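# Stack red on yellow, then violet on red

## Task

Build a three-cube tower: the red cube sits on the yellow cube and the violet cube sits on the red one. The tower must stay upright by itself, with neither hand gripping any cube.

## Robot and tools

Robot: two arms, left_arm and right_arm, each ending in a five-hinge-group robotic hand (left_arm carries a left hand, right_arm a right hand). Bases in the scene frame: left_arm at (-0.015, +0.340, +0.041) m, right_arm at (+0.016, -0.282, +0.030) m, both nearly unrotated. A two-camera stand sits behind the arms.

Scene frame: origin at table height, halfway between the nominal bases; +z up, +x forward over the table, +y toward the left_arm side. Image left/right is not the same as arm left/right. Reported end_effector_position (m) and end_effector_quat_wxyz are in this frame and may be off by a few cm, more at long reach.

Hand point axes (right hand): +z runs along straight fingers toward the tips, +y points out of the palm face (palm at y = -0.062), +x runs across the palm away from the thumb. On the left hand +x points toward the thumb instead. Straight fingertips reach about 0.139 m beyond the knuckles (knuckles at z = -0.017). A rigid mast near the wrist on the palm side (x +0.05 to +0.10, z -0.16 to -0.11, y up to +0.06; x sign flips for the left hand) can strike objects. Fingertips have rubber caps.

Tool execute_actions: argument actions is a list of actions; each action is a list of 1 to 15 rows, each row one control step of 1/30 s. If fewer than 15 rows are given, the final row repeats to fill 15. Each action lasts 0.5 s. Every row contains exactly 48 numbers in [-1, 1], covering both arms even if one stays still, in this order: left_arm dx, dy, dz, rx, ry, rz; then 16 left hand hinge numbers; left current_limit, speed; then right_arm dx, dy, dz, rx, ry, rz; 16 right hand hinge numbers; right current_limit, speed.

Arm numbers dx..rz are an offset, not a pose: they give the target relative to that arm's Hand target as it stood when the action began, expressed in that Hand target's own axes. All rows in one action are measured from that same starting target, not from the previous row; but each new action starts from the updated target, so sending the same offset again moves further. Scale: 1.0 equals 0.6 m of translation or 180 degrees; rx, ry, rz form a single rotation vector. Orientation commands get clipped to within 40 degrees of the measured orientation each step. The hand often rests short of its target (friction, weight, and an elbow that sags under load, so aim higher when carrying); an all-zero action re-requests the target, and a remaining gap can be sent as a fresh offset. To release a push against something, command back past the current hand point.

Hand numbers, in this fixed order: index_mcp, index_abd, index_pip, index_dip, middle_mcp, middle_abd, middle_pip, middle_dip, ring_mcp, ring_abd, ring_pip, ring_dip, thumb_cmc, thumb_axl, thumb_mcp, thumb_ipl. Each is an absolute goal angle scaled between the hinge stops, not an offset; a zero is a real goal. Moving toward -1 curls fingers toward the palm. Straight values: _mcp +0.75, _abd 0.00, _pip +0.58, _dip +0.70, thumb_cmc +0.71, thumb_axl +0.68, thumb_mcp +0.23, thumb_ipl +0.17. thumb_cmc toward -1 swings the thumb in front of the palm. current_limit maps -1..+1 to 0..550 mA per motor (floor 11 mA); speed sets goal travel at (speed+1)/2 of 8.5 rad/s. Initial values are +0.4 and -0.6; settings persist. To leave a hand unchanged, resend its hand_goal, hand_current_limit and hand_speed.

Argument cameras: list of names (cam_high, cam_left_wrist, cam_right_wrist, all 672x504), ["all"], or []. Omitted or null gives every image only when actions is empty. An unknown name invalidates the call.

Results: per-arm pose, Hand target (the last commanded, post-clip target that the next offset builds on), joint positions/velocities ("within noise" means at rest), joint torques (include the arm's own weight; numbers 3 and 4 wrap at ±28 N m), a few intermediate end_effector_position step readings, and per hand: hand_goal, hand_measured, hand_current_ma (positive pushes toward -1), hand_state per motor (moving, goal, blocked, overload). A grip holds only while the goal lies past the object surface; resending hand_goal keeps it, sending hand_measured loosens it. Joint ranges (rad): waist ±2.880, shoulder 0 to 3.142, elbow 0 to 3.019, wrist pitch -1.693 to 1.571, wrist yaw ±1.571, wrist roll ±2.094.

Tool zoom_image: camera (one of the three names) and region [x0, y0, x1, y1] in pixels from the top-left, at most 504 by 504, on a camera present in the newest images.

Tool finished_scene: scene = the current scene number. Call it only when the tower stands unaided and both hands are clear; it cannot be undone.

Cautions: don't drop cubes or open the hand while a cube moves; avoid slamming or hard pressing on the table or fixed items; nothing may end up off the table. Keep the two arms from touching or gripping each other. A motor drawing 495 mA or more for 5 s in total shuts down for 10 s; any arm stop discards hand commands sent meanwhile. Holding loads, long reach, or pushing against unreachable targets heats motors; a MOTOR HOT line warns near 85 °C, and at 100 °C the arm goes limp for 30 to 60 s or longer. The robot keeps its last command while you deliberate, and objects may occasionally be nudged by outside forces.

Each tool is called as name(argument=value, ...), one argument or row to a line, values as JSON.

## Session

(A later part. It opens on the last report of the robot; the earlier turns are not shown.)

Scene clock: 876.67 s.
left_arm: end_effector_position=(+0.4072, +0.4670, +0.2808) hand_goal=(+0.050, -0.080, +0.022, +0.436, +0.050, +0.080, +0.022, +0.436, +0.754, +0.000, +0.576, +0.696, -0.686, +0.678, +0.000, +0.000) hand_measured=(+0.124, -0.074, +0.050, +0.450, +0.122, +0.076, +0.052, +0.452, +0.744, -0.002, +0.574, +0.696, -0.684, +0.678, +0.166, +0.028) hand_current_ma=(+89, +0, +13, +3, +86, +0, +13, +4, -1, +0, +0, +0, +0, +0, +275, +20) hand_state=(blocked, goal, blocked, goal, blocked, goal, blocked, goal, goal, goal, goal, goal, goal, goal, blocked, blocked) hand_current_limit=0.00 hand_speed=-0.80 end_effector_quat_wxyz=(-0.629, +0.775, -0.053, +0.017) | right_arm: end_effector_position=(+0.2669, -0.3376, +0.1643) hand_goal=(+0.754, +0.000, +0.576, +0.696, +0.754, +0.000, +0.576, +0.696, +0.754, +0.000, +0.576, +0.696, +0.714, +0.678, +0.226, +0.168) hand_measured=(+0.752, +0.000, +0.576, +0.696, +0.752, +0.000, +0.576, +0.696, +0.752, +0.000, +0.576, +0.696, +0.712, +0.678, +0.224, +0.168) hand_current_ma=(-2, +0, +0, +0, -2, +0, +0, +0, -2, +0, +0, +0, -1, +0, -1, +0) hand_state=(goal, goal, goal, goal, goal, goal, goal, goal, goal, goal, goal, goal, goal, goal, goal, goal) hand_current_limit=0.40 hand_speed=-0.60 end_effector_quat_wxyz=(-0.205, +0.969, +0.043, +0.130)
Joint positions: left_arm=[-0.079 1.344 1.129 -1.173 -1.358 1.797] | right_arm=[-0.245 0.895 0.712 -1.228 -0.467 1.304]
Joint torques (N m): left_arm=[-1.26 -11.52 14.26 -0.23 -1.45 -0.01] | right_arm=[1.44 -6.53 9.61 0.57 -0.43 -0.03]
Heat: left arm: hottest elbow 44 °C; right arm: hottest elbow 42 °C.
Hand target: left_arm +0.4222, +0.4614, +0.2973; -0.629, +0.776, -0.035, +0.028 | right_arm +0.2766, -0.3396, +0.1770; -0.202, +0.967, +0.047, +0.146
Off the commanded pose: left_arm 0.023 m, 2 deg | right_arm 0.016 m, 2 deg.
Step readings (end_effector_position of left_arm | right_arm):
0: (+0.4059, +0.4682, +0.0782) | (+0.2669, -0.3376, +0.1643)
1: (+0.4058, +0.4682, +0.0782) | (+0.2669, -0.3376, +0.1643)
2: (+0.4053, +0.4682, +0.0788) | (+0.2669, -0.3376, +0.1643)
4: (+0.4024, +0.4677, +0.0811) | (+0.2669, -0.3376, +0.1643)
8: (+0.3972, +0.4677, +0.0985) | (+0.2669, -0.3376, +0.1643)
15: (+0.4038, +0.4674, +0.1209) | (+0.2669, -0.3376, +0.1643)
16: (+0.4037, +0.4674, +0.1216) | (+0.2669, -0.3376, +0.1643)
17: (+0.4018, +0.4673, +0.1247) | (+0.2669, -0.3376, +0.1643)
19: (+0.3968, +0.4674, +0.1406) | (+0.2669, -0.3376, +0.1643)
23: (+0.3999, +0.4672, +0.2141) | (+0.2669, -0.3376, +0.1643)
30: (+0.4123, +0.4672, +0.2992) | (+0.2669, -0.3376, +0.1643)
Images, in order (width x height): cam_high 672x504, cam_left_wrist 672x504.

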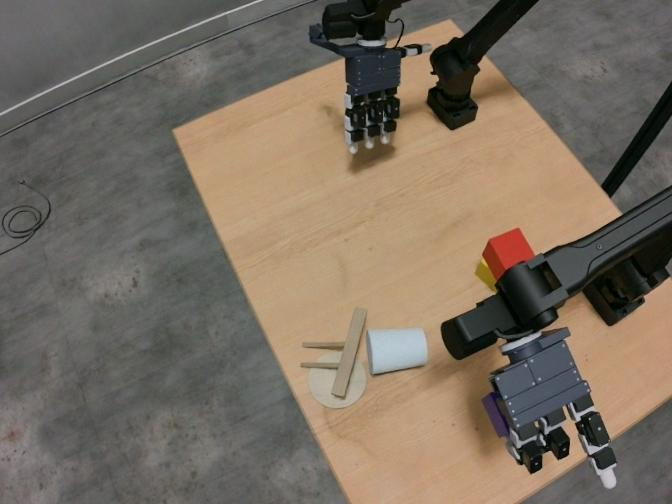

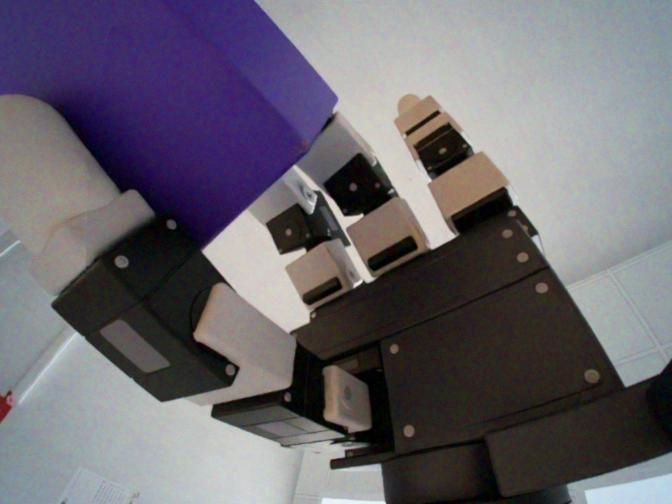

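execute_actions(
  actions=[
    [[-0.0438,0.0433,-0.2032,0,0.1195,0.0254,0.05,-0.08,0.022,0.435,0.05,0.08,0.022,0.435,0.754,0,0.576,0.696,-0.686,0.678,0.0,0.0,0.0,-0.8,0,0,0,0,0,0,0.754,0,0.576,0.696,0.754,0,0.576,0.696,0.754,0,0.576,0.696,0.714,0.678,0.226,0.168,0.4,-0.6]],
    [[-0.0132,0.048,-0.2262,0,0.125,0.0266,0.05,-0.08,0.022,0.435,0.05,0.08,0.022,0.435,0.754,0,0.576,0.696,-0.686,0.678,0.0,0.0,0.0,-0.8,0,0,0,0,0,0,0.754,0,0.576,0.696,0.754,0,0.576,0.696,0.754,0,0.576,0.696,0.714,0.678,0.226,0.168,0.4,-0.6]],
    [[-0.0732,0.0342,-0.1613,0,0.1195,0.0254,0.05,-0.08,0.022,0.435,0.05,0.08,0.022,0.435,0.754,0,0.576,0.696,-0.686,0.678,0.0,0.0,0.0,-0.8,0,0,0,0,0,0,0.754,0,0.576,0.696,0.754,0,0.576,0.696,0.754,0,0.576,0.696,0.714,0.678,0.226,0.168,0.4,-0.6]],
    [[0,0,0,0,0,0,0.05,-0.08,0.022,0.435,0.05,0.08,0.022,0.435,0.754,0,0.576,0.696,-0.686,0.678,0.0,0.0,0.0,-0.8,0,0,0,0,0,0,0.754,0,0.576,0.696,0.754,0,0.576,0.696,0.754,0,0.576,0.696,0.714,0.678,0.226,0.168,0.4,-0.6]],
  ],
  cameras=["cam_high","cam_left_wrist"],
)

zoom_image(
  camera="cam_high",
  region=[440, 170, 600, 330],
)

Scene clock: 890.67 s.
left_arm: end_effector_position=(+0.2103, +0.1963, +0.2899) hand_goal=(+0.050, -0.080, +0.022, +0.436, +0.050, +0.080, +0.022, +0.436, +0.754, +0.000, +0.576, +0.696, -0.686, +0.678, +0.000, +0.000) hand_measured=(+0.122, -0.072, +0.060, +0.454, +0.120, +0.076, +0.060, +0.456, +0.744, -0.002, +0.574, +0.696, -0.684, +0.678, +0.156, +0.032) hand_current_ma=(+86, +1, +20, +5, +83, +0, +21, +7, -2, +0, +0, +0, +0, +0, +275, +29) hand_state=(blocked, goal, blocked, goal, blocked, goal, blocked, blocked, goal, goal, goal, goal, goal, goal, blocked, blocked) hand_current_limit=0.00 hand_speed=-0.80 end_effector_quat_wxyz=(-0.512, +0.628, -0.461, +0.362) | right_arm: end_effector_position=(+0.2669, -0.3376, +0.1643) hand_goal=(+0.754, +0.000, +0.576, +0.696, +0.754, +0.000, +0.576, +0.696, +0.754, +0.000, +0.576, +0.696, +0.714, +0.678, +0.226, +0.168) hand_measured=(+0.752, +0.000, +0.576, +0.696, +0.752, +0.000, +0.576, +0.696, +0.752, +0.000, +0.576, +0.696, +0.712, +0.678, +0.224, +0.168) hand_current_ma=(-2, +0, +0, +0, -2, +0, +0, +0, -2, +0, +0, +0, -1, +0, -1, +0) hand_state=(goal, goal, goal, goal, goal, goal, goal, goal, goal, goal, goal, goal, goal, goal, goal, goal) hand_current_limit=0.40 hand_speed=-0.60 end_effector_quat_wxyz=(-0.205, +0.969, +0.043, +0.130)
Joint positions: left_arm=[-1.177 0.701 0.73 -1.194 -1.335 2.004] | right_arm=[-0.245 0.895 0.712 -1.228 -0.467 1.304]
Joint torques (N m): left_arm=[-1.38 -0.79 12.48 0.13 -1.57 -0.02] | right_arm=[1.38 -6.42 9.48 0.4 -0.41 0.01]
Motor temperatures (°C): left_arm=[27 30 46 27 37 27] | right_arm=[25 28 42 28 26 27]
Heat: left arm: hottest elbow 46 °C; right arm: hottest elbow 42 °C.
Hand target: left_arm +0.2106, +0.1899, +0.2970; -0.509, +0.628, -0.458, +0.370 | right_arm +0.2766, -0.3396, +0.1770; -0.202, +0.967, +0.047, +0.146
Off the commanded pose: left_arm 0.010 m, 1 deg | right_arm 0.016 m, 2 deg.
Step readings (end_effector_position of left_arm | right_arm):
0: (+0.4073, +0.4670, +0.2808) | (+0.2669, -0.3376, +0.1643)
1: (+0.4075, +0.4664, +0.2808) | (+0.2669, -0.3376, +0.1643)
2: (+0.4078, +0.4632, +0.2808) | (+0.2669, -0.3376, +0.1643)
4: (+0.4075, +0.4419, +0.2790) | (+0.2669, -0.3376, +0.1643)
8: (+0.3960, +0.3735, +0.2774) | (+0.2669, -0.3376, +0.1643)
15: (+0.3882, +0.3400, +0.2940) | (+0.2669, -0.3376, +0.1643)
16: (+0.3875, +0.3397, +0.2941) | (+0.2669, -0.3376, +0.1643)
17: (+0.3859, +0.3355, +0.2934) | (+0.2669, -0.3376, +0.1643)
19: (+0.3736, +0.3165, +0.2870) | (+0.2669, -0.3376, +0.1643)
23: (+0.3383, +0.2547, +0.2783) | (+0.2669, -0.3376, +0.1643)
30: (+0.3173, +0.2248, +0.2880) | (+0.2669, -0.3376, +0.1643)
31: (+0.3159, +0.2250, +0.2873) | (+0.2669, -0.3376, +0.1643)
32: (+0.3127, +0.2228, +0.2864) | (+0.2669, -0.3376, +0.1643)
34: (+0.2958, +0.2156, +0.2816) | (+0.2669, -0.3376, +0.1643)
38: (+0.2511, +0.1989, +0.2789) | (+0.2669, -0.3376, +0.1643)
45: (+0.2199, +0.1919, +0.2941) | (+0.2669, -0.3376, +0.1643)
46: (+0.2180, +0.1922, +0.2936) | (+0.2669, -0.3376, +0.1643)
47: (+0.2164, +0.1925, +0.2929) | (+0.2669, -0.3376, +0.1643)
49: (+0.2138, +0.1935, +0.2917) | (+0.2669, -0.3376, +0.1643)
53: (+0.2115, +0.1951, +0.2906) | (+0.2669, -0.3376, +0.1643)
60: (+0.2104, +0.1963, +0.2900) | (+0.2669, -0.3376, +0.1643)
Images, in order (width x height): cam_high 672x504, cam_left_wrist 672x504.

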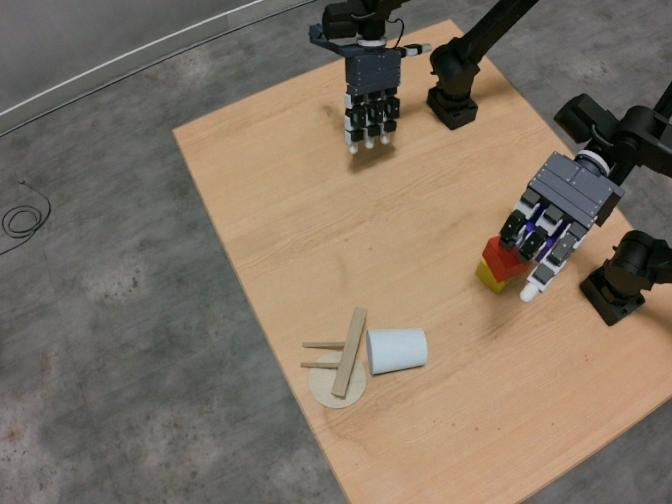

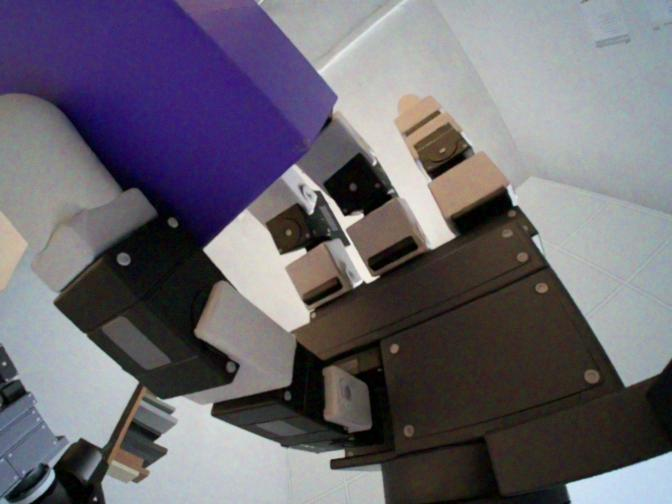

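Scaled by 3.150 from the camera's 672x504 image, which has a finer 960x720 frame.

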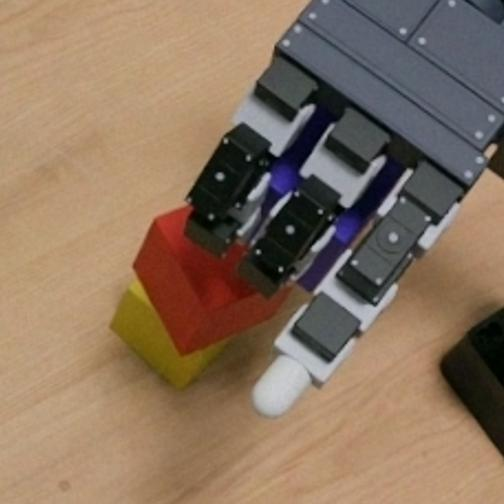

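zoom_image(
  camera="cam_high",
  region=[500, 190, 580, 290],
)

Scaled by 5.040 from the camera's 672x504 image, which has a finer 960x720 frame.

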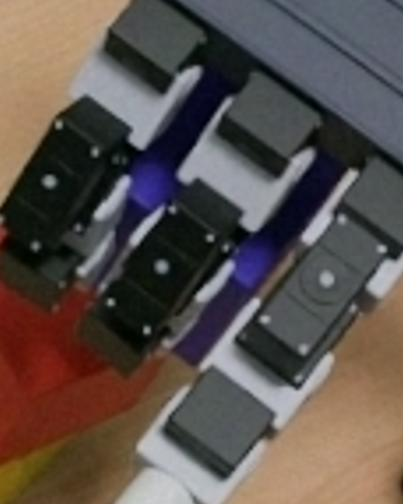

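execute_actions(
  actions=[
    [[0.035,0,0,0,0,0,0.05,-0.08,0.022,0.435,0.05,0.08,0.022,0.435,0.754,0,0.576,0.696,-0.686,0.678,0.0,0.0,0.0,-0.8,0,0,0,0,0,0,0.754,0,0.576,0.696,0.754,0,0.576,0.696,0.754,0,0.576,0.696,0.714,0.678,0.226,0.168,0.4,-0.6]],
    [[0,0.08,0.017,0,0,0,0.05,-0.08,0.022,0.435,0.05,0.08,0.022,0.435,0.754,0,0.576,0.696,-0.686,0.678,0.0,0.0,0.0,-0.8,0,0,0,0,0,0,0.754,0,0.576,0.696,0.754,0,0.576,0.696,0.754,0,0.576,0.696,0.714,0.678,0.226,0.168,0.4,-0.6]],
  ],
  cameras=["cam_high","cam_left_wrist"],
)

zoom_image(
  camera="cam_high",
  region=[460, 190, 560, 310],
)

Scene clock: 931.47 s.
left_arm: end_effector_position=(+0.2167, +0.1757, +0.2464) hand_goal=(+0.050, -0.080, +0.022, +0.436, +0.050, +0.080, +0.022, +0.436, +0.754, +0.000, +0.576, +0.696, -0.686, +0.678, +0.000, +0.000) hand_measured=(+0.122, -0.072, +0.060, +0.454, +0.120, +0.076, +0.060, +0.456, +0.744, -0.002, +0.574, +0.696, -0.684, +0.678, +0.156, +0.032) hand_current_ma=(+86, +1, +20, +5, +83, +0, +21, +7, -2, +0, +0, +0, +0, +0, +275, +29) hand_state=(blocked, goal, blocked, goal, blocked, goal, blocked, blocked, goal, goal, goal, goal, goal, goal, blocked, blocked) hand_current_limit=0.00 hand_speed=-0.80 end_effector_quat_wxyz=(-0.512, +0.630, -0.458, +0.363) | right_arm: end_effector_position=(+0.2669, -0.3376, +0.1643) hand_goal=(+0.754, +0.000, +0.576, +0.696, +0.754, +0.000, +0.576, +0.696, +0.754, +0.000, +0.576, +0.696, +0.714, +0.678, +0.226, +0.168) hand_measured=(+0.752, +0.000, +0.576, +0.696, +0.752, +0.000, +0.576, +0.696, +0.752, +0.000, +0.576, +0.696, +0.712, +0.678, +0.224, +0.168) hand_current_ma=(-2, +0, +0, +0, -2, +0, +0, +0, -2, +0, +0, +0, -1, +0, -1, +0) hand_state=(goal, goal, goal, goal, goal, goal, goal, goal, goal, goal, goal, goal, goal, goal, goal, goal) hand_current_limit=0.40 hand_speed=-0.60 end_effector_quat_wxyz=(-0.205, +0.969, +0.043, +0.130)
Joint positions: left_arm=[-1.19 0.797 0.657 -1.088 -1.343 1.935] | right_arm=[-0.245 0.895 0.712 -1.228 -0.467 1.304]
Joint torques (N m): left_arm=[-1.14 -2.37 10.95 0.91 -1.48 0.13] | right_arm=[1.26 -6.95 9.52 0.53 -0.44 -0.01]
Heat: left arm: hottest elbow 47 °C; right arm: hottest elbow 42 °C.
Hand target: left_arm +0.2170, +0.1701, +0.2479; -0.509, +0.628, -0.458, +0.370 | right_arm +0.2766, -0.3396, +0.1770; -0.202, +0.967, +0.047, +0.146
Off the commanded pose: left_arm 0.006 m, 1 deg | right_arm 0.016 m, 2 deg.
Step readings (end_effector_position of left_arm | right_arm):
0: (+0.2104, +0.1962, +0.2900) | (+0.2669, -0.3376, +0.1643)
1: (+0.2104, +0.1962, +0.2899) | (+0.2669, -0.3376, +0.1643)
2: (+0.2107, +0.1958, +0.2895) | (+0.2669, -0.3376, +0.1643)
4: (+0.2114, +0.1933, +0.2870) | (+0.2669, -0.3376, +0.1643)
8: (+0.2126, +0.1858, +0.2780) | (+0.2669, -0.3376, +0.1643)
15: (+0.2136, +0.1830, +0.2751) | (+0.2669, -0.3376, +0.1643)
16: (+0.2136, +0.1829, +0.2751) | (+0.2669, -0.3376, +0.1643)
17: (+0.2140, +0.1822, +0.2753) | (+0.2669, -0.3376, +0.1643)
19: (+0.2154, +0.1795, +0.2737) | (+0.2669, -0.3376, +0.1643)
23: (+0.2154, +0.1786, +0.2575) | (+0.2669, -0.3376, +0.1643)
30: (+0.2159, +0.1775, +0.2458) | (+0.2669, -0.3376, +0.1643)
Images, in order (width x height): cam_high 672x504, cam_left_wrist 672x504.

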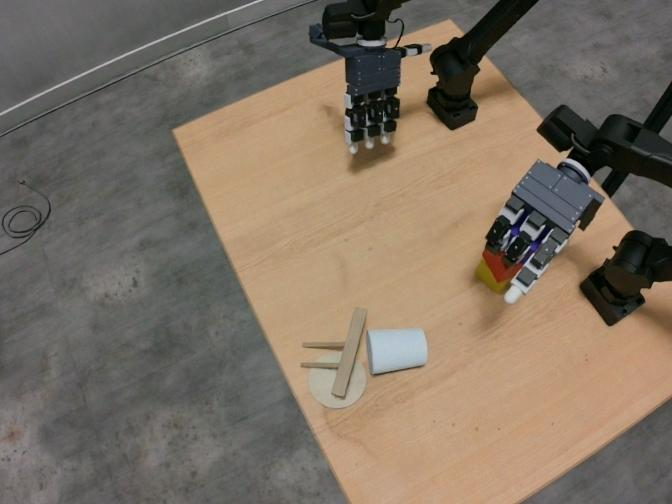

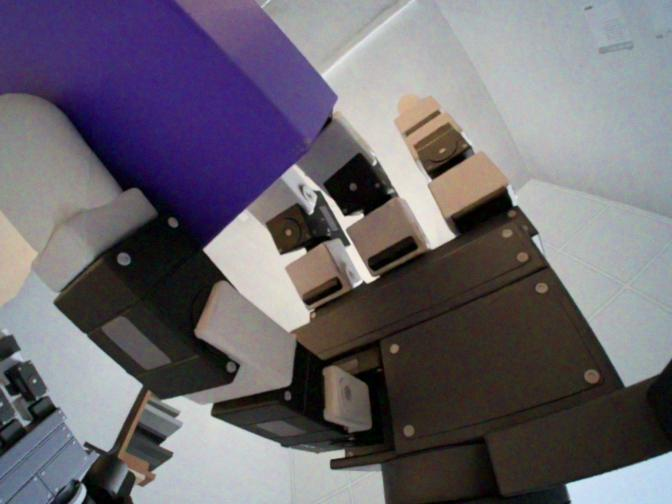

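Scaled by 4.200 from the camera's 672x504 image, which has a finer 960x720 frame.

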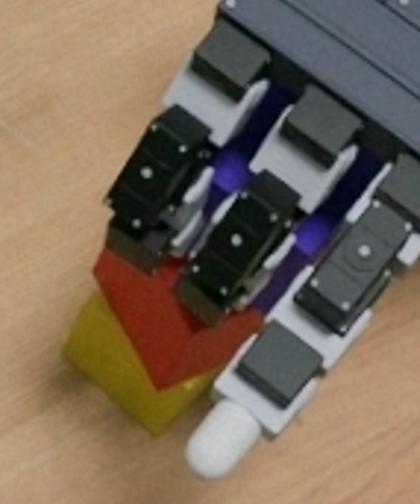

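execute_actions(
  actions=[
    [[0,0.0359,0.0076,0,0,0,0.05,-0.08,0.022,0.435,0.05,0.08,0.022,0.435,0.754,0,0.576,0.696,-0.686,0.678,0.0,0.0,0.0,-0.8,0,0,0,0,0,0,0.754,0,0.576,0.696,0.754,0,0.576,0.696,0.754,0,0.576,0.696,0.714,0.678,0.226,0.168,0.4,-0.6]],
  ],
)

execute_actions(
  actions=[
    [[0,0.0098,0.0021,0,0,0,0.05,-0.08,0.022,0.435,0.05,0.08,0.022,0.435,0.754,0,0.576,0.696,-0.686,0.678,0.0,0.0,0.0,-0.8,0,0,0,0,0,0,0.754,0,0.576,0.696,0.754,0,0.576,0.696,0.754,0,0.576,0.696,0.714,0.678,0.226,0.168,0.4,-0.6]],
  ],
  cameras=["cam_high","cam_left_wrist"],
)

zoom_image(
  camera="cam_high",
  region=[460, 190, 560, 310],
)

Scene clock: 944.87 s.
left_arm: end_effector_position=(+0.2169, +0.1752, +0.2254) hand_goal=(+0.050, -0.080, +0.022, +0.436, +0.050, +0.080, +0.022, +0.436, +0.754, +0.000, +0.576, +0.696, -0.686, +0.678, +0.000, +0.000) hand_measured=(+0.122, -0.072, +0.060, +0.454, +0.120, +0.076, +0.060, +0.456, +0.744, -0.002, +0.574, +0.696, -0.684, +0.678, +0.156, +0.032) hand_current_ma=(+86, +1, +20, +5, +83, +0, +21, +7, -2, +0, +0, +0, +0, +0, +275, +29) hand_state=(blocked, goal, blocked, goal, blocked, goal, blocked, blocked, goal, goal, goal, goal, goal, goal, blocked, blocked) hand_current_limit=0.00 hand_speed=-0.80 end_effector_quat_wxyz=(-0.511, +0.630, -0.456, +0.365) | right_arm: end_effector_position=(+0.2669, -0.3376, +0.1643) hand_goal=(+0.754, +0.000, +0.576, +0.696, +0.754, +0.000, +0.576, +0.696, +0.754, +0.000, +0.576, +0.696, +0.714, +0.678, +0.226, +0.168) hand_measured=(+0.752, +0.000, +0.576, +0.696, +0.752, +0.000, +0.576, +0.696, +0.752, +0.000, +0.576, +0.696, +0.712, +0.678, +0.224, +0.168) hand_current_ma=(-2, +0, +0, +0, -2, +0, +0, +0, -2, +0, +0, +0, -1, +0, -1, +0) hand_state=(goal, goal, goal, goal, goal, goal, goal, goal, goal, goal, goal, goal, goal, goal, goal, goal) hand_current_limit=0.40 hand_speed=-0.60 end_effector_quat_wxyz=(-0.205, +0.969, +0.043, +0.130)
Joint positions: left_arm=[-1.19 0.808 0.605 -1.019 -1.344 1.934] | right_arm=[-0.245 0.895 0.712 -1.228 -0.467 1.304]
Joint torques (N m): left_arm=[-1.14 -2.26 10.76 0.9 -1.46 0.16] | right_arm=[1.38 -6.65 9.65 0.49 -0.44 -0.02]
Heat: left arm: hottest elbow 47 °C; right arm: hottest elbow 42 °C.
Hand target: left_arm +0.2170, +0.1701, +0.2260; -0.509, +0.628, -0.458, +0.370 | right_arm +0.2766, -0.3396, +0.1770; -0.202, +0.967, +0.047, +0.146
Off the commanded pose: left_arm 0.005 m, 1 deg | right_arm 0.016 m, 2 deg.
Step readings (end_effector_position of left_arm | right_arm):
0: (+0.2167, +0.1756, +0.2464) | (+0.2669, -0.3376, +0.1643)
1: (+0.2168, +0.1755, +0.2464) | (+0.2669, -0.3376, +0.1643)
2: (+0.2169, +0.1752, +0.2457) | (+0.2669, -0.3376, +0.1643)
4: (+0.2171, +0.1748, +0.2420) | (+0.2669, -0.3376, +0.1643)
8: (+0.2160, +0.1774, +0.2294) | (+0.2669, -0.3376, +0.1643)
15: (+0.2166, +0.1760, +0.2251) | (+0.2669, -0.3376, +0.1643)

Scene clock: 945.57 s.
left_arm: end_effector_position=(+0.2172, +0.1746, +0.2214) hand_goal=(+0.050, -0.080, +0.022, +0.436, +0.050, +0.080, +0.022, +0.436, +0.754, +0.000, +0.576, +0.696, -0.686, +0.678, +0.000, +0.000) hand_measured=(+0.122, -0.072, +0.060, +0.454, +0.120, +0.076, +0.060, +0.456, +0.744, -0.002, +0.574, +0.696, -0.684, +0.678, +0.156, +0.032) hand_current_ma=(+86, +1, +20, +5, +83, +0, +21, +7, -2, +0, +0, +0, +0, +0, +275, +29) hand_state=(blocked, goal, blocked, goal, blocked, goal, blocked, blocked, goal, goal, goal, goal, goal, goal, blocked, blocked) hand_current_limit=0.00 hand_speed=-0.80 end_effector_quat_wxyz=(-0.510, +0.632, -0.455, +0.367) | right_arm: end_effector_position=(+0.2669, -0.3376, +0.1643) hand_goal=(+0.754, +0.000, +0.576, +0.696, +0.754, +0.000, +0.576, +0.696, +0.754, +0.000, +0.576, +0.696, +0.714, +0.678, +0.226, +0.168) hand_measured=(+0.752, +0.000, +0.576, +0.696, +0.752, +0.000, +0.576, +0.696, +0.752, +0.000, +0.576, +0.696, +0.712, +0.678, +0.224, +0.168) hand_current_ma=(-2, +0, +0, +0, -2, +0, +0, +0, -2, +0, +0, +0, -1, +0, -1, +0) hand_state=(goal, goal, goal, goal, goal, goal, goal, goal, goal, goal, goal, goal, goal, goal, goal, goal) hand_current_limit=0.40 hand_speed=-0.60 end_effector_quat_wxyz=(-0.205, +0.969, +0.043, +0.130)
Joint positions: left_arm=[-1.19 0.81 0.594 -1 -1.344 1.934] | right_arm=[-0.245 0.895 0.712 -1.228 -0.467 1.304]
Joint torques (N m): left_arm=[-1.14 -1.96 10.47 0.91 -1.45 0.17] | right_arm=[1.55 -6.42 9.59 0.54 -0.41 -0.01]
Heat: left arm: hottest elbow 47 °C; right arm: hottest elbow 42 °C.
Hand target: left_arm +0.2170, +0.1701, +0.2200; -0.509, +0.628, -0.458, +0.370 | right_arm +0.2766, -0.3396, +0.1770; -0.202, +0.967, +0.047, +0.146
Off the commanded pose: left_arm 0.005 m, 1 deg | right_arm 0.016 m, 2 deg.
Step readings (end_effector_position of left_arm | right_arm):
0: (+0.2169, +0.1752, +0.2254) | (+0.2669, -0.3376, +0.1643)
1: (+0.2170, +0.1751, +0.2254) | (+0.2669, -0.3376, +0.1643)
2: (+0.2171, +0.1749, +0.2254) | (+0.2669, -0.3376, +0.1643)
4: (+0.2173, +0.1744, +0.2248) | (+0.2669, -0.3376, +0.1643)
8: (+0.2171, +0.1749, +0.2222) | (+0.2669, -0.3376, +0.1643)
15: (+0.2172, +0.1746, +0.2214) | (+0.2669, -0.3376, +0.1643)
Images, in order (width x height): cam_high 672x504, cam_left_wrist 672x504.

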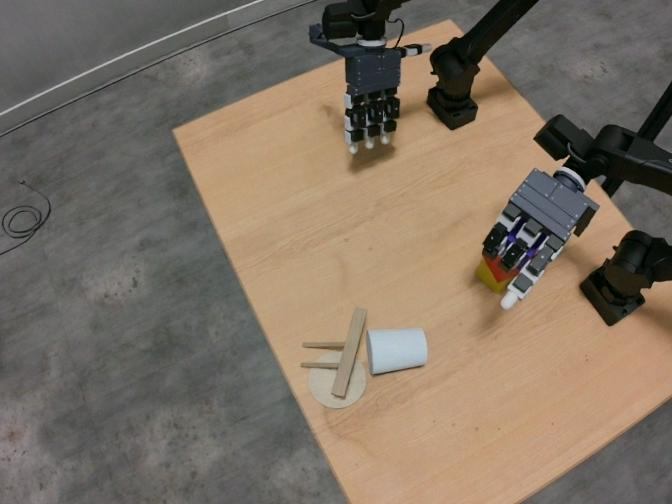

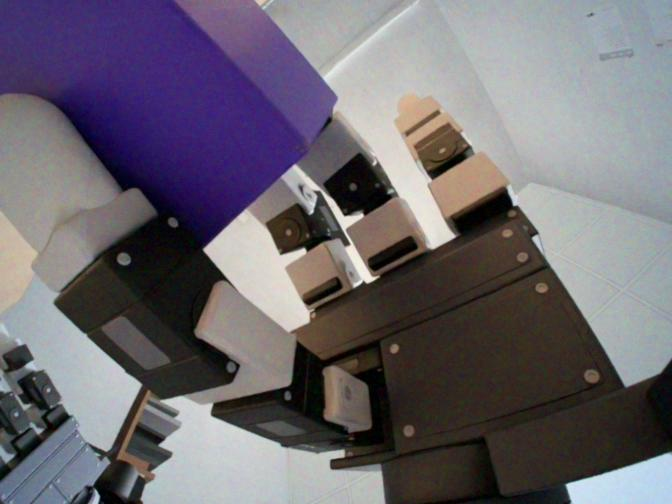

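Scaled by 4.200 from the camera's 672x504 image, which has a finer 960x720 frame.

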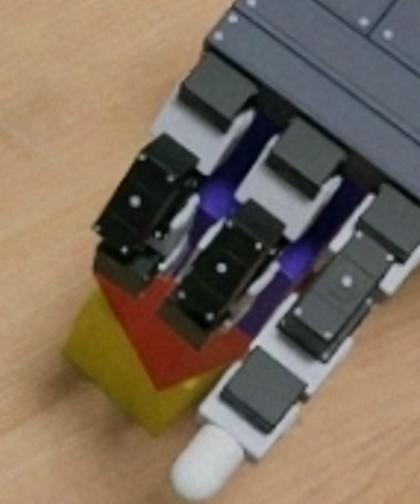

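execute_actions(
  actions=[
    [[0,0.0075,0.0016,0,0,0,0.05,-0.08,0.022,0.435,0.05,0.08,0.022,0.435,0.754,0,0.576,0.696,-0.686,0.678,0.0,0.0,0.0,-0.8,0,0,0,0,0,0,0.754,0,0.576,0.696,0.754,0,0.576,0.696,0.754,0,0.576,0.696,0.714,0.678,0.226,0.168,0.4,-0.6]],
  ],
)

Scene clock: 949.67 s.
left_arm: end_effector_position=(+0.2179, +0.1739, +0.2209) hand_goal=(+0.050, -0.080, +0.022, +0.436, +0.050, +0.080, +0.022, +0.436, +0.754, +0.000, +0.576, +0.696, -0.686, +0.678, +0.000, +0.000) hand_measured=(+0.122, -0.072, +0.060, +0.454, +0.120, +0.076, +0.060, +0.456, +0.744, -0.002, +0.574, +0.696, -0.684, +0.678, +0.156, +0.032) hand_current_ma=(+86, +1, +20, +5, +83, +0, +21, +7, -2, +0, +0, +0, +0, +0, +275, +29) hand_state=(blocked, goal, blocked, goal, blocked, goal, blocked, blocked, goal, goal, goal, goal, goal, goal, blocked, blocked) hand_current_limit=0.00 hand_speed=-0.80 end_effector_quat_wxyz=(-0.510, +0.632, -0.453, +0.369) | right_arm: end_effector_position=(+0.2669, -0.3376, +0.1643) hand_goal=(+0.754, +0.000, +0.576, +0.696, +0.754, +0.000, +0.576, +0.696, +0.754, +0.000, +0.576, +0.696, +0.714, +0.678, +0.226, +0.168) hand_measured=(+0.752, +0.000, +0.576, +0.696, +0.752, +0.000, +0.576, +0.696, +0.752, +0.000, +0.576, +0.696, +0.712, +0.678, +0.224, +0.168) hand_current_ma=(-2, +0, +0, +0, -2, +0, +0, +0, -2, +0, +0, +0, -1, +0, -1, +0) hand_state=(goal, goal, goal, goal, goal, goal, goal, goal, goal, goal, goal, goal, goal, goal, goal, goal) hand_current_limit=0.40 hand_speed=-0.60 end_effector_quat_wxyz=(-0.205, +0.969, +0.043, +0.130)
Joint positions: left_arm=[-1.19 0.81 0.59 -0.987 -1.347 1.939] | right_arm=[-0.245 0.895 0.712 -1.228 -0.467 1.304]
Joint torques (N m): left_arm=[-1.08 -1.61 9.85 1.01 -1.33 0.12] | right_arm=[1.67 -6.53 9.59 0.55 -0.43 0.01]
Heat: left arm: hottest elbow 47 °C; right arm: hottest elbow 42 °C.
Hand target: left_arm +0.2170, +0.1701, +0.2154; -0.509, +0.628, -0.458, +0.370 | right_arm +0.2766, -0.3396, +0.1770; -0.202, +0.967, +0.047, +0.146
Off the commanded pose: left_arm 0.007 m, 1 deg | right_arm 0.016 m, 2 deg.
Step readings (end_effector_position of left_arm | right_arm):
0: (+0.2172, +0.1745, +0.2215) | (+0.2669, -0.3376, +0.1643)
1: (+0.2172, +0.1745, +0.2215) | (+0.2669, -0.3376, +0.1643)
2: (+0.2173, +0.1745, +0.2213) | (+0.2669, -0.3376, +0.1643)
4: (+0.2175, +0.1743, +0.2210) | (+0.2669, -0.3376, +0.1643)
8: (+0.2178, +0.1740, +0.2211) | (+0.2669, -0.3376, +0.1643)
15: (+0.2179, +0.1739, +0.2209) | (+0.2669, -0.3376, +0.1643)

execute_actions(
  actions=[
    [[0,-0.007,-0.0015,0,0,0,0.115,-0.075,0.055,0.45,0.112,0.078,0.055,0.45,0.754,0,0.576,0.696,-0.686,0.678,0.14,0.03,0.0,-0.8,0,0,0,0,0,0,0.754,0,0.576,0.696,0.754,0,0.576,0.696,0.754,0,0.576,0.696,0.714,0.678,0.226,0.168,0.4,-0.6]],
    [[0,0,0,0,0,0,0.28,-0.08,0.05,0.445,0.28,0.08,0.05,0.445,0.754,0,0.576,0.696,-0.686,0.678,0.31,0.05,0.0,-0.8,0,0,0,0,0,0,0.754,0,0.576,0.696,0.754,0,0.576,0.696,0.754,0,0.576,0.696,0.714,0.678,0.226,0.168,0.4,-0.6]],
    [[0,0,0,0,0,0,0.42,-0.08,0.022,0.435,0.42,0.08,0.022,0.435,0.754,0,0.576,0.696,-0.686,0.678,0.38,0.059,0.0,-0.8,0,0,0,0,0,0,0.754,0,0.576,0.696,0.754,0,0.576,0.696,0.754,0,0.576,0.696,0.714,0.678,0.226,0.168,0.4,-0.6]],
  ],
  cameras=["cam_high","cam_left_wrist"],
)

zoom_image(
  camera="cam_high",
  region=[460, 190, 560, 310],
)

Scene clock: 959.80 s.
left_arm: end_effector_position=(+0.2179, +0.1739, +0.2209) hand_goal=(+0.420, -0.080, +0.022, +0.436, +0.420, +0.080, +0.022, +0.436, +0.754, +0.000, +0.576, +0.696, -0.686, +0.678, +0.380, +0.060) hand_measured=(+0.404, -0.076, +0.024, +0.438, +0.404, +0.076, +0.024, +0.440, +0.744, -0.002, +0.574, +0.696, -0.684, +0.678, +0.376, +0.058) hand_current_ma=(-5, +0, +0, +0, -5, +0, +0, +0, -2, +0, +0, +0, +0, +0, -1, +0) hand_state=(goal, goal, goal, goal, goal, goal, goal, goal, goal, goal, goal, goal, goal, goal, goal, goal) hand_current_limit=0.00 hand_speed=-0.80 end_effector_quat_wxyz=(-0.510, +0.632, -0.453, +0.369) | right_arm: end_effector_position=(+0.2669, -0.3376, +0.1643) hand_goal=(+0.754, +0.000, +0.576, +0.696, +0.754, +0.000, +0.576, +0.696, +0.754, +0.000, +0.576, +0.696, +0.714, +0.678, +0.226, +0.168) hand_measured=(+0.752, +0.000, +0.576, +0.696, +0.752, +0.000, +0.576, +0.696, +0.752, +0.000, +0.576, +0.696, +0.712, +0.678, +0.224, +0.168) hand_current_ma=(-2, +0, +0, +0, -2, +0, +0, +0, -2, +0, +0, +0, -1, +0, -1, +0) hand_state=(goal, goal, goal, goal, goal, goal, goal, goal, goal, goal, goal, goal, goal, goal, goal, goal) hand_current_limit=0.40 hand_speed=-0.60 end_effector_quat_wxyz=(-0.205, +0.969, +0.043, +0.130)
Joint positions: left_arm=[-1.19 0.81 0.59 -0.987 -1.347 1.939] | right_arm=[-0.245 0.895 0.712 -1.228 -0.467 1.304]
Joint torques (N m): left_arm=[-1.14 -1.96 10.69 0.55 -1.34 0.15] | right_arm=[1.61 -6.53 9.68 0.5 -0.44 -0.01]
Heat: left arm: hottest elbow 47 °C; right arm: hottest elbow 42 °C.
Hand target: left_arm +0.2170, +0.1701, +0.2197; -0.509, +0.628, -0.458, +0.370 | right_arm +0.2766, -0.3396, +0.1770; -0.202, +0.967, +0.047, +0.146
Off the commanded pose: left_arm 0.004 m, 1 deg | right_arm 0.016 m, 2 deg.
Step readings (end_effector_position of left_arm | right_arm):
0: (+0.2179, +0.1739, +0.2209) | (+0.2669, -0.3376, +0.1643)
1: (+0.2179, +0.1739, +0.2209) | (+0.2669, -0.3376, +0.1643)
2: (+0.2179, +0.1739, +0.2209) | (+0.2669, -0.3376, +0.1643)
4: (+0.2179, +0.1739, +0.2209) | (+0.2669, -0.3376, +0.1643)
8: (+0.2179, +0.1739, +0.2209) | (+0.2669, -0.3376, +0.1643)
15: (+0.2179, +0.1739, +0.2209) | (+0.2669, -0.3376, +0.1643)
16: (+0.2179, +0.1739, +0.2209) | (+0.2669, -0.3376, +0.1643)
17: (+0.2179, +0.1739, +0.2209) | (+0.2669, -0.3376, +0.1643)
19: (+0.2179, +0.1739, +0.2209) | (+0.2669, -0.3376, +0.1643)
23: (+0.2179, +0.1739, +0.2209) | (+0.2669, -0.3376, +0.1643)
30: (+0.2179, +0.1739, +0.2209) | (+0.2669, -0.3376, +0.1643)
31: (+0.2179, +0.1739, +0.2209) | (+0.2669, -0.3376, +0.1643)
32: (+0.2179, +0.1739, +0.2209) | (+0.2669, -0.3376, +0.1643)
34: (+0.2179, +0.1739, +0.2209) | (+0.2669, -0.3376, +0.1643)
38: (+0.2179, +0.1739, +0.2209) | (+0.2669, -0.3376, +0.1643)
45: (+0.2179, +0.1739, +0.2209) | (+0.2669, -0.3376, +0.1643)
Images, in order (width x height): cam_high 672x504, cam_left_wrist 672x504.

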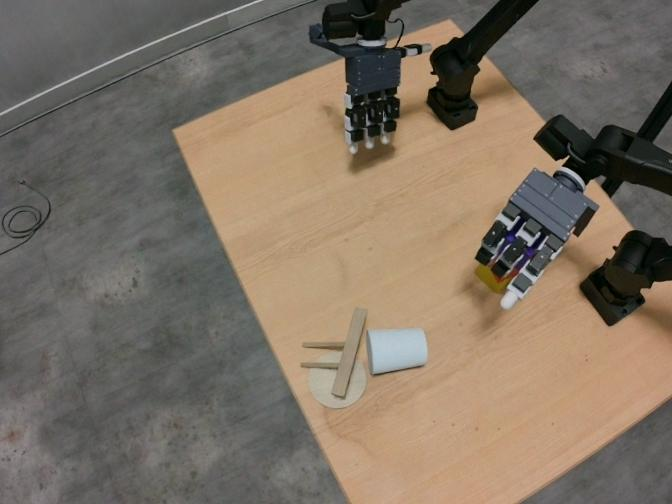

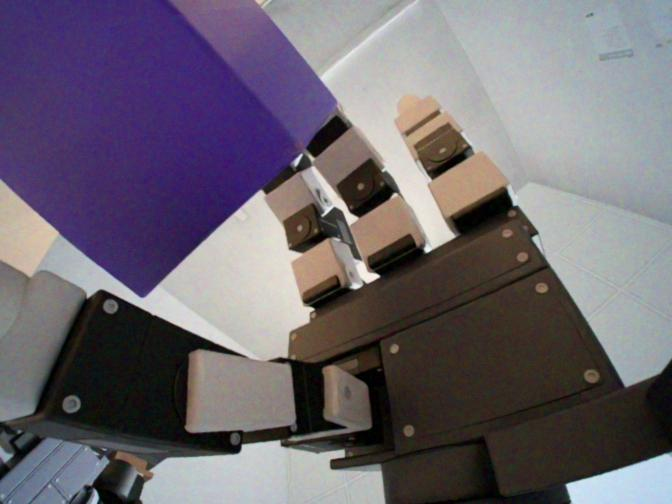

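Scaled by 4.200 from the camera's 672x504 image, which has a finer 960x720 frame.

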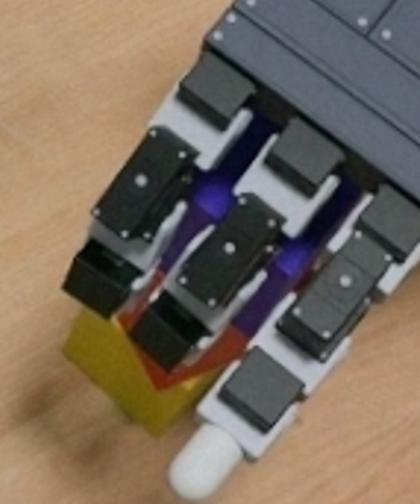

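execute_actions(
  actions=[
    [[0,-0.06,-0.0128,0,0,0,0.42,-0.08,0.022,0.435,0.42,0.08,0.022,0.435,0.754,0,0.576,0.696,-0.686,0.678,0.38,0.059,0.4,-0.6,0,0,0,0,0,0,0.754,0,0.576,0.696,0.754,0,0.576,0.696,0.754,0,0.576,0.696,0.714,0.678,0.226,0.168,0.4,-0.6]],
    [[0,-0.15,-0.032,0,0,0,0.42,-0.08,0.022,0.435,0.42,0.08,0.022,0.435,0.754,0,0.576,0.696,-0.686,0.678,0.38,0.059,0.4,-0.6,0,0,0,0,0,0,0.754,0,0.576,0.696,0.754,0,0.576,0.696,0.754,0,0.576,0.696,0.714,0.678,0.226,0.168,0.4,-0.6]],
  ],
  cameras=["cam_high"],
)

zoom_image(
  camera="cam_high",
  region=[460, 150, 620, 310],
)

Scene clock: 967.43 s.
left_arm: end_effector_position=(+0.2151, +0.1804, +0.3288) hand_goal=(+0.420, -0.080, +0.022, +0.436, +0.420, +0.080, +0.022, +0.436, +0.754, +0.000, +0.576, +0.696, -0.686, +0.678, +0.380, +0.060) hand_measured=(+0.406, -0.076, +0.024, +0.438, +0.406, +0.078, +0.024, +0.440, +0.744, -0.002, +0.574, +0.696, -0.684, +0.678, +0.376, +0.058) hand_current_ma=(-3, +0, +0, +0, -3, +0, +0, +0, -2, +0, +0, +0, +0, +0, +0, +0) hand_state=(goal, goal, goal, goal, goal, goal, goal, goal, goal, goal, goal, goal, goal, goal, goal, goal) hand_current_limit=0.40 hand_speed=-0.60 end_effector_quat_wxyz=(-0.518, +0.619, -0.469, +0.358) | right_arm: end_effector_position=(+0.2669, -0.3376, +0.1643) hand_goal=(+0.754, +0.000, +0.576, +0.696, +0.754, +0.000, +0.576, +0.696, +0.754, +0.000, +0.576, +0.696, +0.714, +0.678, +0.226, +0.168) hand_measured=(+0.752, +0.000, +0.576, +0.696, +0.752, +0.000, +0.576, +0.696, +0.752, +0.000, +0.576, +0.696, +0.712, +0.678, +0.224, +0.168) hand_current_ma=(-2, +0, +0, +0, -2, +0, +0, +0, -2, +0, +0, +0, -1, +0, -1, +0) hand_state=(goal, goal, goal, goal, goal, goal, goal, goal, goal, goal, goal, goal, goal, goal, goal, goal) hand_current_limit=0.40 hand_speed=-0.60 end_effector_quat_wxyz=(-0.205, +0.969, +0.043, +0.130)
Joint positions: left_arm=[-1.19 0.77 0.859 -1.276 -1.345 2.007] | right_arm=[-0.245 0.895 0.712 -1.228 -0.467 1.304]
Joint torques (N m): left_arm=[-0.97 -1.49 15.28 0.05 -1.2 0.03] | right_arm=[1.55 -6.71 9.57 0.54 -0.46 -0.01]
Heat: left arm: hottest elbow 47 °C; right arm: hottest elbow 42 °C.
Hand target: left_arm +0.2169, +0.1699, +0.3484; -0.509, +0.628, -0.458, +0.370 | right_arm +0.2766, -0.3396, +0.1770; -0.202, +0.967, +0.047, +0.146
Off the commanded pose: left_arm 0.022 m, 2 deg | right_arm 0.016 m, 2 deg.
Step readings (end_effector_position of left_arm | right_arm):
0: (+0.2179, +0.1739, +0.2209) | (+0.2669, -0.3376, +0.1643)
1: (+0.2179, +0.1739, +0.2209) | (+0.2669, -0.3376, +0.1643)
2: (+0.2177, +0.1743, +0.2208) | (+0.2669, -0.3376, +0.1643)
4: (+0.2165, +0.1773, +0.2199) | (+0.2669, -0.3376, +0.1643)
8: (+0.2147, +0.1816, +0.2224) | (+0.2669, -0.3376, +0.1643)
15: (+0.2150, +0.1808, +0.2323) | (+0.2669, -0.3376, +0.1643)
16: (+0.2150, +0.1809, +0.2331) | (+0.2669, -0.3376, +0.1643)
17: (+0.2145, +0.1818, +0.2353) | (+0.2669, -0.3376, +0.1643)
19: (+0.2145, +0.1818, +0.2494) | (+0.2669, -0.3376, +0.1643)
23: (+0.2181, +0.1737, +0.3005) | (+0.2669, -0.3376, +0.1643)
30: (+0.2166, +0.1773, +0.3338) | (+0.2669, -0.3376, +0.1643)
Images, in order (width x height): cam_high 672x504.

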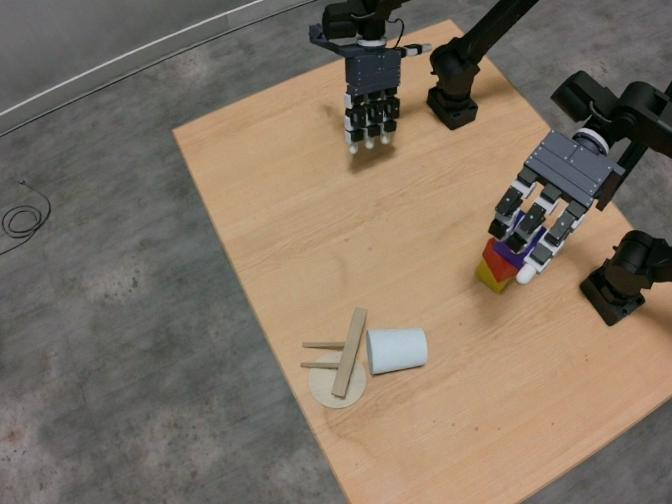

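Scaled by 3.150 from the camera's 672x504 image, which has a finer 960x720 frame.

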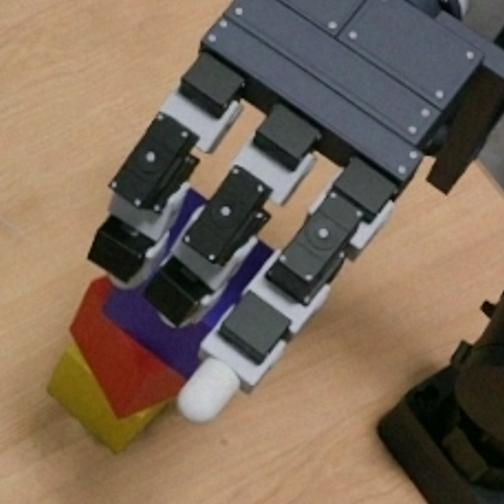

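execute_actions(
  actions=[
    [[0,0,0,0,0,0,0.42,-0.08,0.022,0.435,0.42,0.08,0.022,0.435,0.754,0,0.576,0.696,-0.686,0.678,0.38,0.059,0.4,-0.6,0.137,-0.175,0.049,0,0,0,0.42,-0.08,0.022,0.435,0.42,0.08,0.022,0.435,0.754,0,0.576,0.696,-0.686,0.678,0.38,0.059,0.4,-0.6]],
    [[0,0,0,0,0,0,0.42,-0.08,0.022,0.435,0.42,0.08,0.022,0.435,0.754,0,0.576,0.696,-0.686,0.678,0.38,0.059,0.4,-0.6,0.137,-0.175,0.049,0,0,0,0.42,-0.08,0.022,0.435,0.42,0.08,0.022,0.435,0.754,0,0.576,0.696,-0.686,0.678,0.38,0.059,0.4,-0.6]],
    [[0,0,0,0,0,0,0.42,-0.08,0.022,0.435,0.42,0.08,0.022,0.435,0.754,0,0.576,0.696,-0.686,0.678,0.38,0.059,0.4,-0.6,0,0,0,0.152,-0.039,0.0336,0.42,-0.08,0.022,0.435,0.42,0.08,0.022,0.435,0.754,0,0.576,0.696,-0.686,0.678,0.38,0.059,0.4,-0.6]],
    [[0,0,0,0,0,0,0.42,-0.08,0.022,0.435,0.42,0.08,0.022,0.435,0.754,0,0.576,0.696,-0.686,0.678,0.38,0.059,0.4,-0.6,0,0,0,0.152,-0.039,0.0336,0.42,-0.08,0.022,0.435,0.42,0.08,0.022,0.435,0.754,0,0.576,0.696,-0.686,0.678,0.38,0.059,0.4,-0.6]],
  ],
  cameras=["cam_high","cam_right_wrist"],
)

zoom_image(
  camera="cam_high",
  region=[340, 130, 500, 290],
)

Scene clock: 1016.17 s.
left_arm: end_effector_position=(+0.2143, +0.1820, +0.3273) hand_goal=(+0.420, -0.080, +0.022, +0.436, +0.420, +0.080, +0.022, +0.436, +0.754, +0.000, +0.576, +0.696, -0.686, +0.678, +0.380, +0.060) hand_measured=(+0.406, -0.076, +0.024, +0.438, +0.406, +0.078, +0.024, +0.440, +0.744, -0.002, +0.574, +0.696, -0.684, +0.678, +0.376, +0.058) hand_current_ma=(-3, +0, +0, +0, -3, +0, +0, +0, -2, +0, +0, +0, +0, +0, +0, +0) hand_state=(goal, goal, goal, goal, goal, goal, goal, goal, goal, goal, goal, goal, goal, goal, goal, goal) hand_current_limit=0.40 hand_speed=-0.60 end_effector_quat_wxyz=(-0.519, +0.622, -0.467, +0.354) | right_arm: end_effector_position=(+0.4050, -0.1230, +0.2388) hand_goal=(+0.420, -0.080, +0.022, +0.436, +0.420, +0.080, +0.022, +0.436, +0.754, +0.000, +0.576, +0.696, -0.686, +0.678, +0.380, +0.060) hand_measured=(+0.414, -0.078, +0.024, +0.438, +0.414, +0.080, +0.024, +0.438, +0.742, +0.000, +0.574, +0.696, -0.682, +0.678, +0.376, +0.060) hand_current_ma=(-5, +1, +1, +2, -6, +0, +1, +2, -18, +0, -1, +0, +2, +0, -6, +1) hand_state=(goal, goal, goal, goal, goal, goal, goal, goal, goal, goal, goal, goal, goal, goal, goal, goal) hand_current_limit=0.40 hand_speed=-0.60 end_effector_quat_wxyz=(-0.625, +0.780, +0.000, -0.029)
Joint positions: left_arm=[-1.19 0.779 0.863 -1.316 -1.345 1.963] | right_arm=[-0.007 1.506 1.21 -1.385 -1.351 1.504]
Joint torques (N m): left_arm=[-1.08 -1.44 15.49 -0.02 -1.36 0.01] | right_arm=[2.08 -14.8 10.21 -0.4 -1.13 -0.06]
Motor temperatures (°C): left_arm=[27 29 55 27 37 27] | right_arm=[25 28 43 28 26 27]
Heat: left arm: hottest elbow 55 °C; right arm: hottest elbow 43 °C.
Hand target: left_arm +0.2170, +0.1698, +0.3485; -0.509, +0.628, -0.458, +0.370 | right_arm +0.4175, -0.1187, +0.2539; -0.628, +0.777, +0.033, -0.028
Off the commanded pose: left_arm 0.024 m, 2 deg | right_arm 0.020 m, 4 deg.
Step readings (end_effector_position of left_arm | right_arm):
0: (+0.2152, +0.1804, +0.3288) | (+0.2669, -0.3376, +0.1643)
1: (+0.2151, +0.1804, +0.3288) | (+0.2669, -0.3371, +0.1643)
2: (+0.2151, +0.1806, +0.3286) | (+0.2681, -0.3328, +0.1648)
4: (+0.2147, +0.1814, +0.3281) | (+0.2786, -0.3108, +0.1695)
8: (+0.2143, +0.1823, +0.3268) | (+0.3114, -0.2511, +0.1910)
15: (+0.2141, +0.1826, +0.3258) | (+0.3329, -0.2356, +0.1976)
16: (+0.2141, +0.1826, +0.3258) | (+0.3328, -0.2359, +0.1964)
17: (+0.2141, +0.1827, +0.3258) | (+0.3339, -0.2337, +0.1966)
19: (+0.2140, +0.1827, +0.3257) | (+0.3458, -0.2136, +0.2034)
23: (+0.2140, +0.1828, +0.3256) | (+0.3837, -0.1469, +0.2290)
30: (+0.2142, +0.1822, +0.3268) | (+0.4042, -0.1226, +0.2346)
31: (+0.2143, +0.1821, +0.3271) | (+0.4035, -0.1210, +0.2329)
32: (+0.2143, +0.1821, +0.3272) | (+0.3997, -0.1126, +0.2304)
34: (+0.2143, +0.1820, +0.3274) | (+0.3919, -0.0980, +0.2314)
38: (+0.2143, +0.1820, +0.3274) | (+0.3976, -0.1112, +0.2395)
45: (+0.2143, +0.1820, +0.3273) | (+0.4029, -0.1254, +0.2357)
46: (+0.2143, +0.1820, +0.3273) | (+0.4020, -0.1230, +0.2352)
47: (+0.2143, +0.1820, +0.3273) | (+0.3982, -0.1131, +0.2391)
49: (+0.2143, +0.1820, +0.3273) | (+0.3929, -0.0982, +0.2504)
53: (+0.2143, +0.1820, +0.3273) | (+0.4005, -0.1109, +0.2537)
60: (+0.2143, +0.1820, +0.3273) | (+0.4006, -0.1239, +0.2329)
Images, in order (width x height): cam_high 672x504, cam_right_wrist 672x504.

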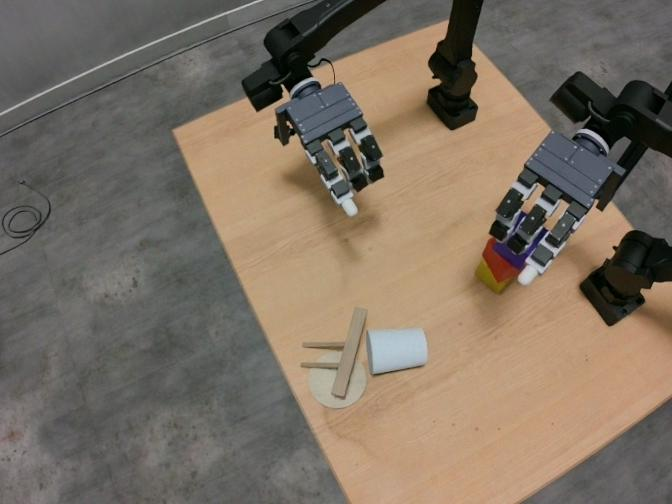

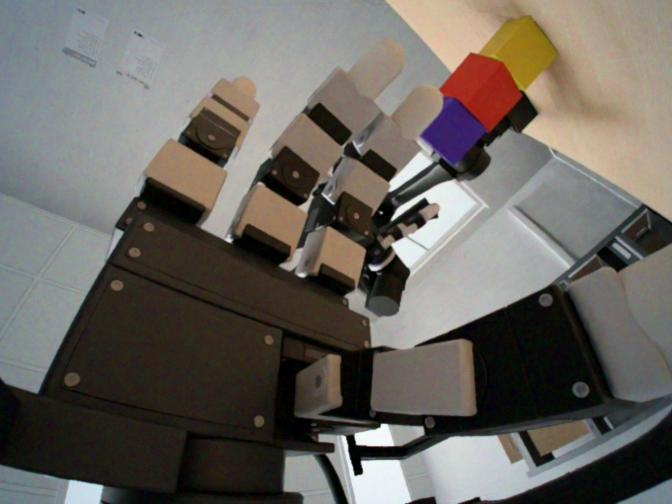

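Scaled by 3.150 from the camera's 672x504 image, which has a finer 960x720 frame.

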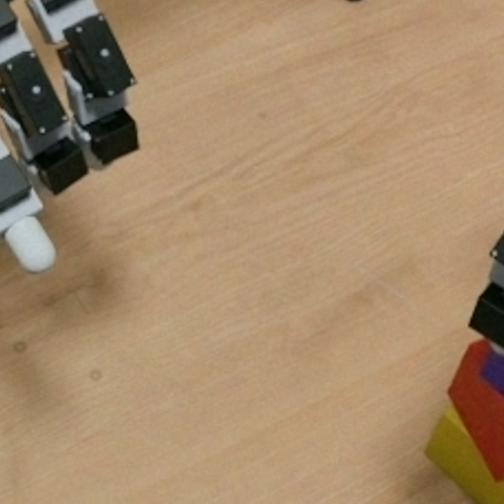

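finished_scene(
  scene=1,
)

The scene is finished: the task was done.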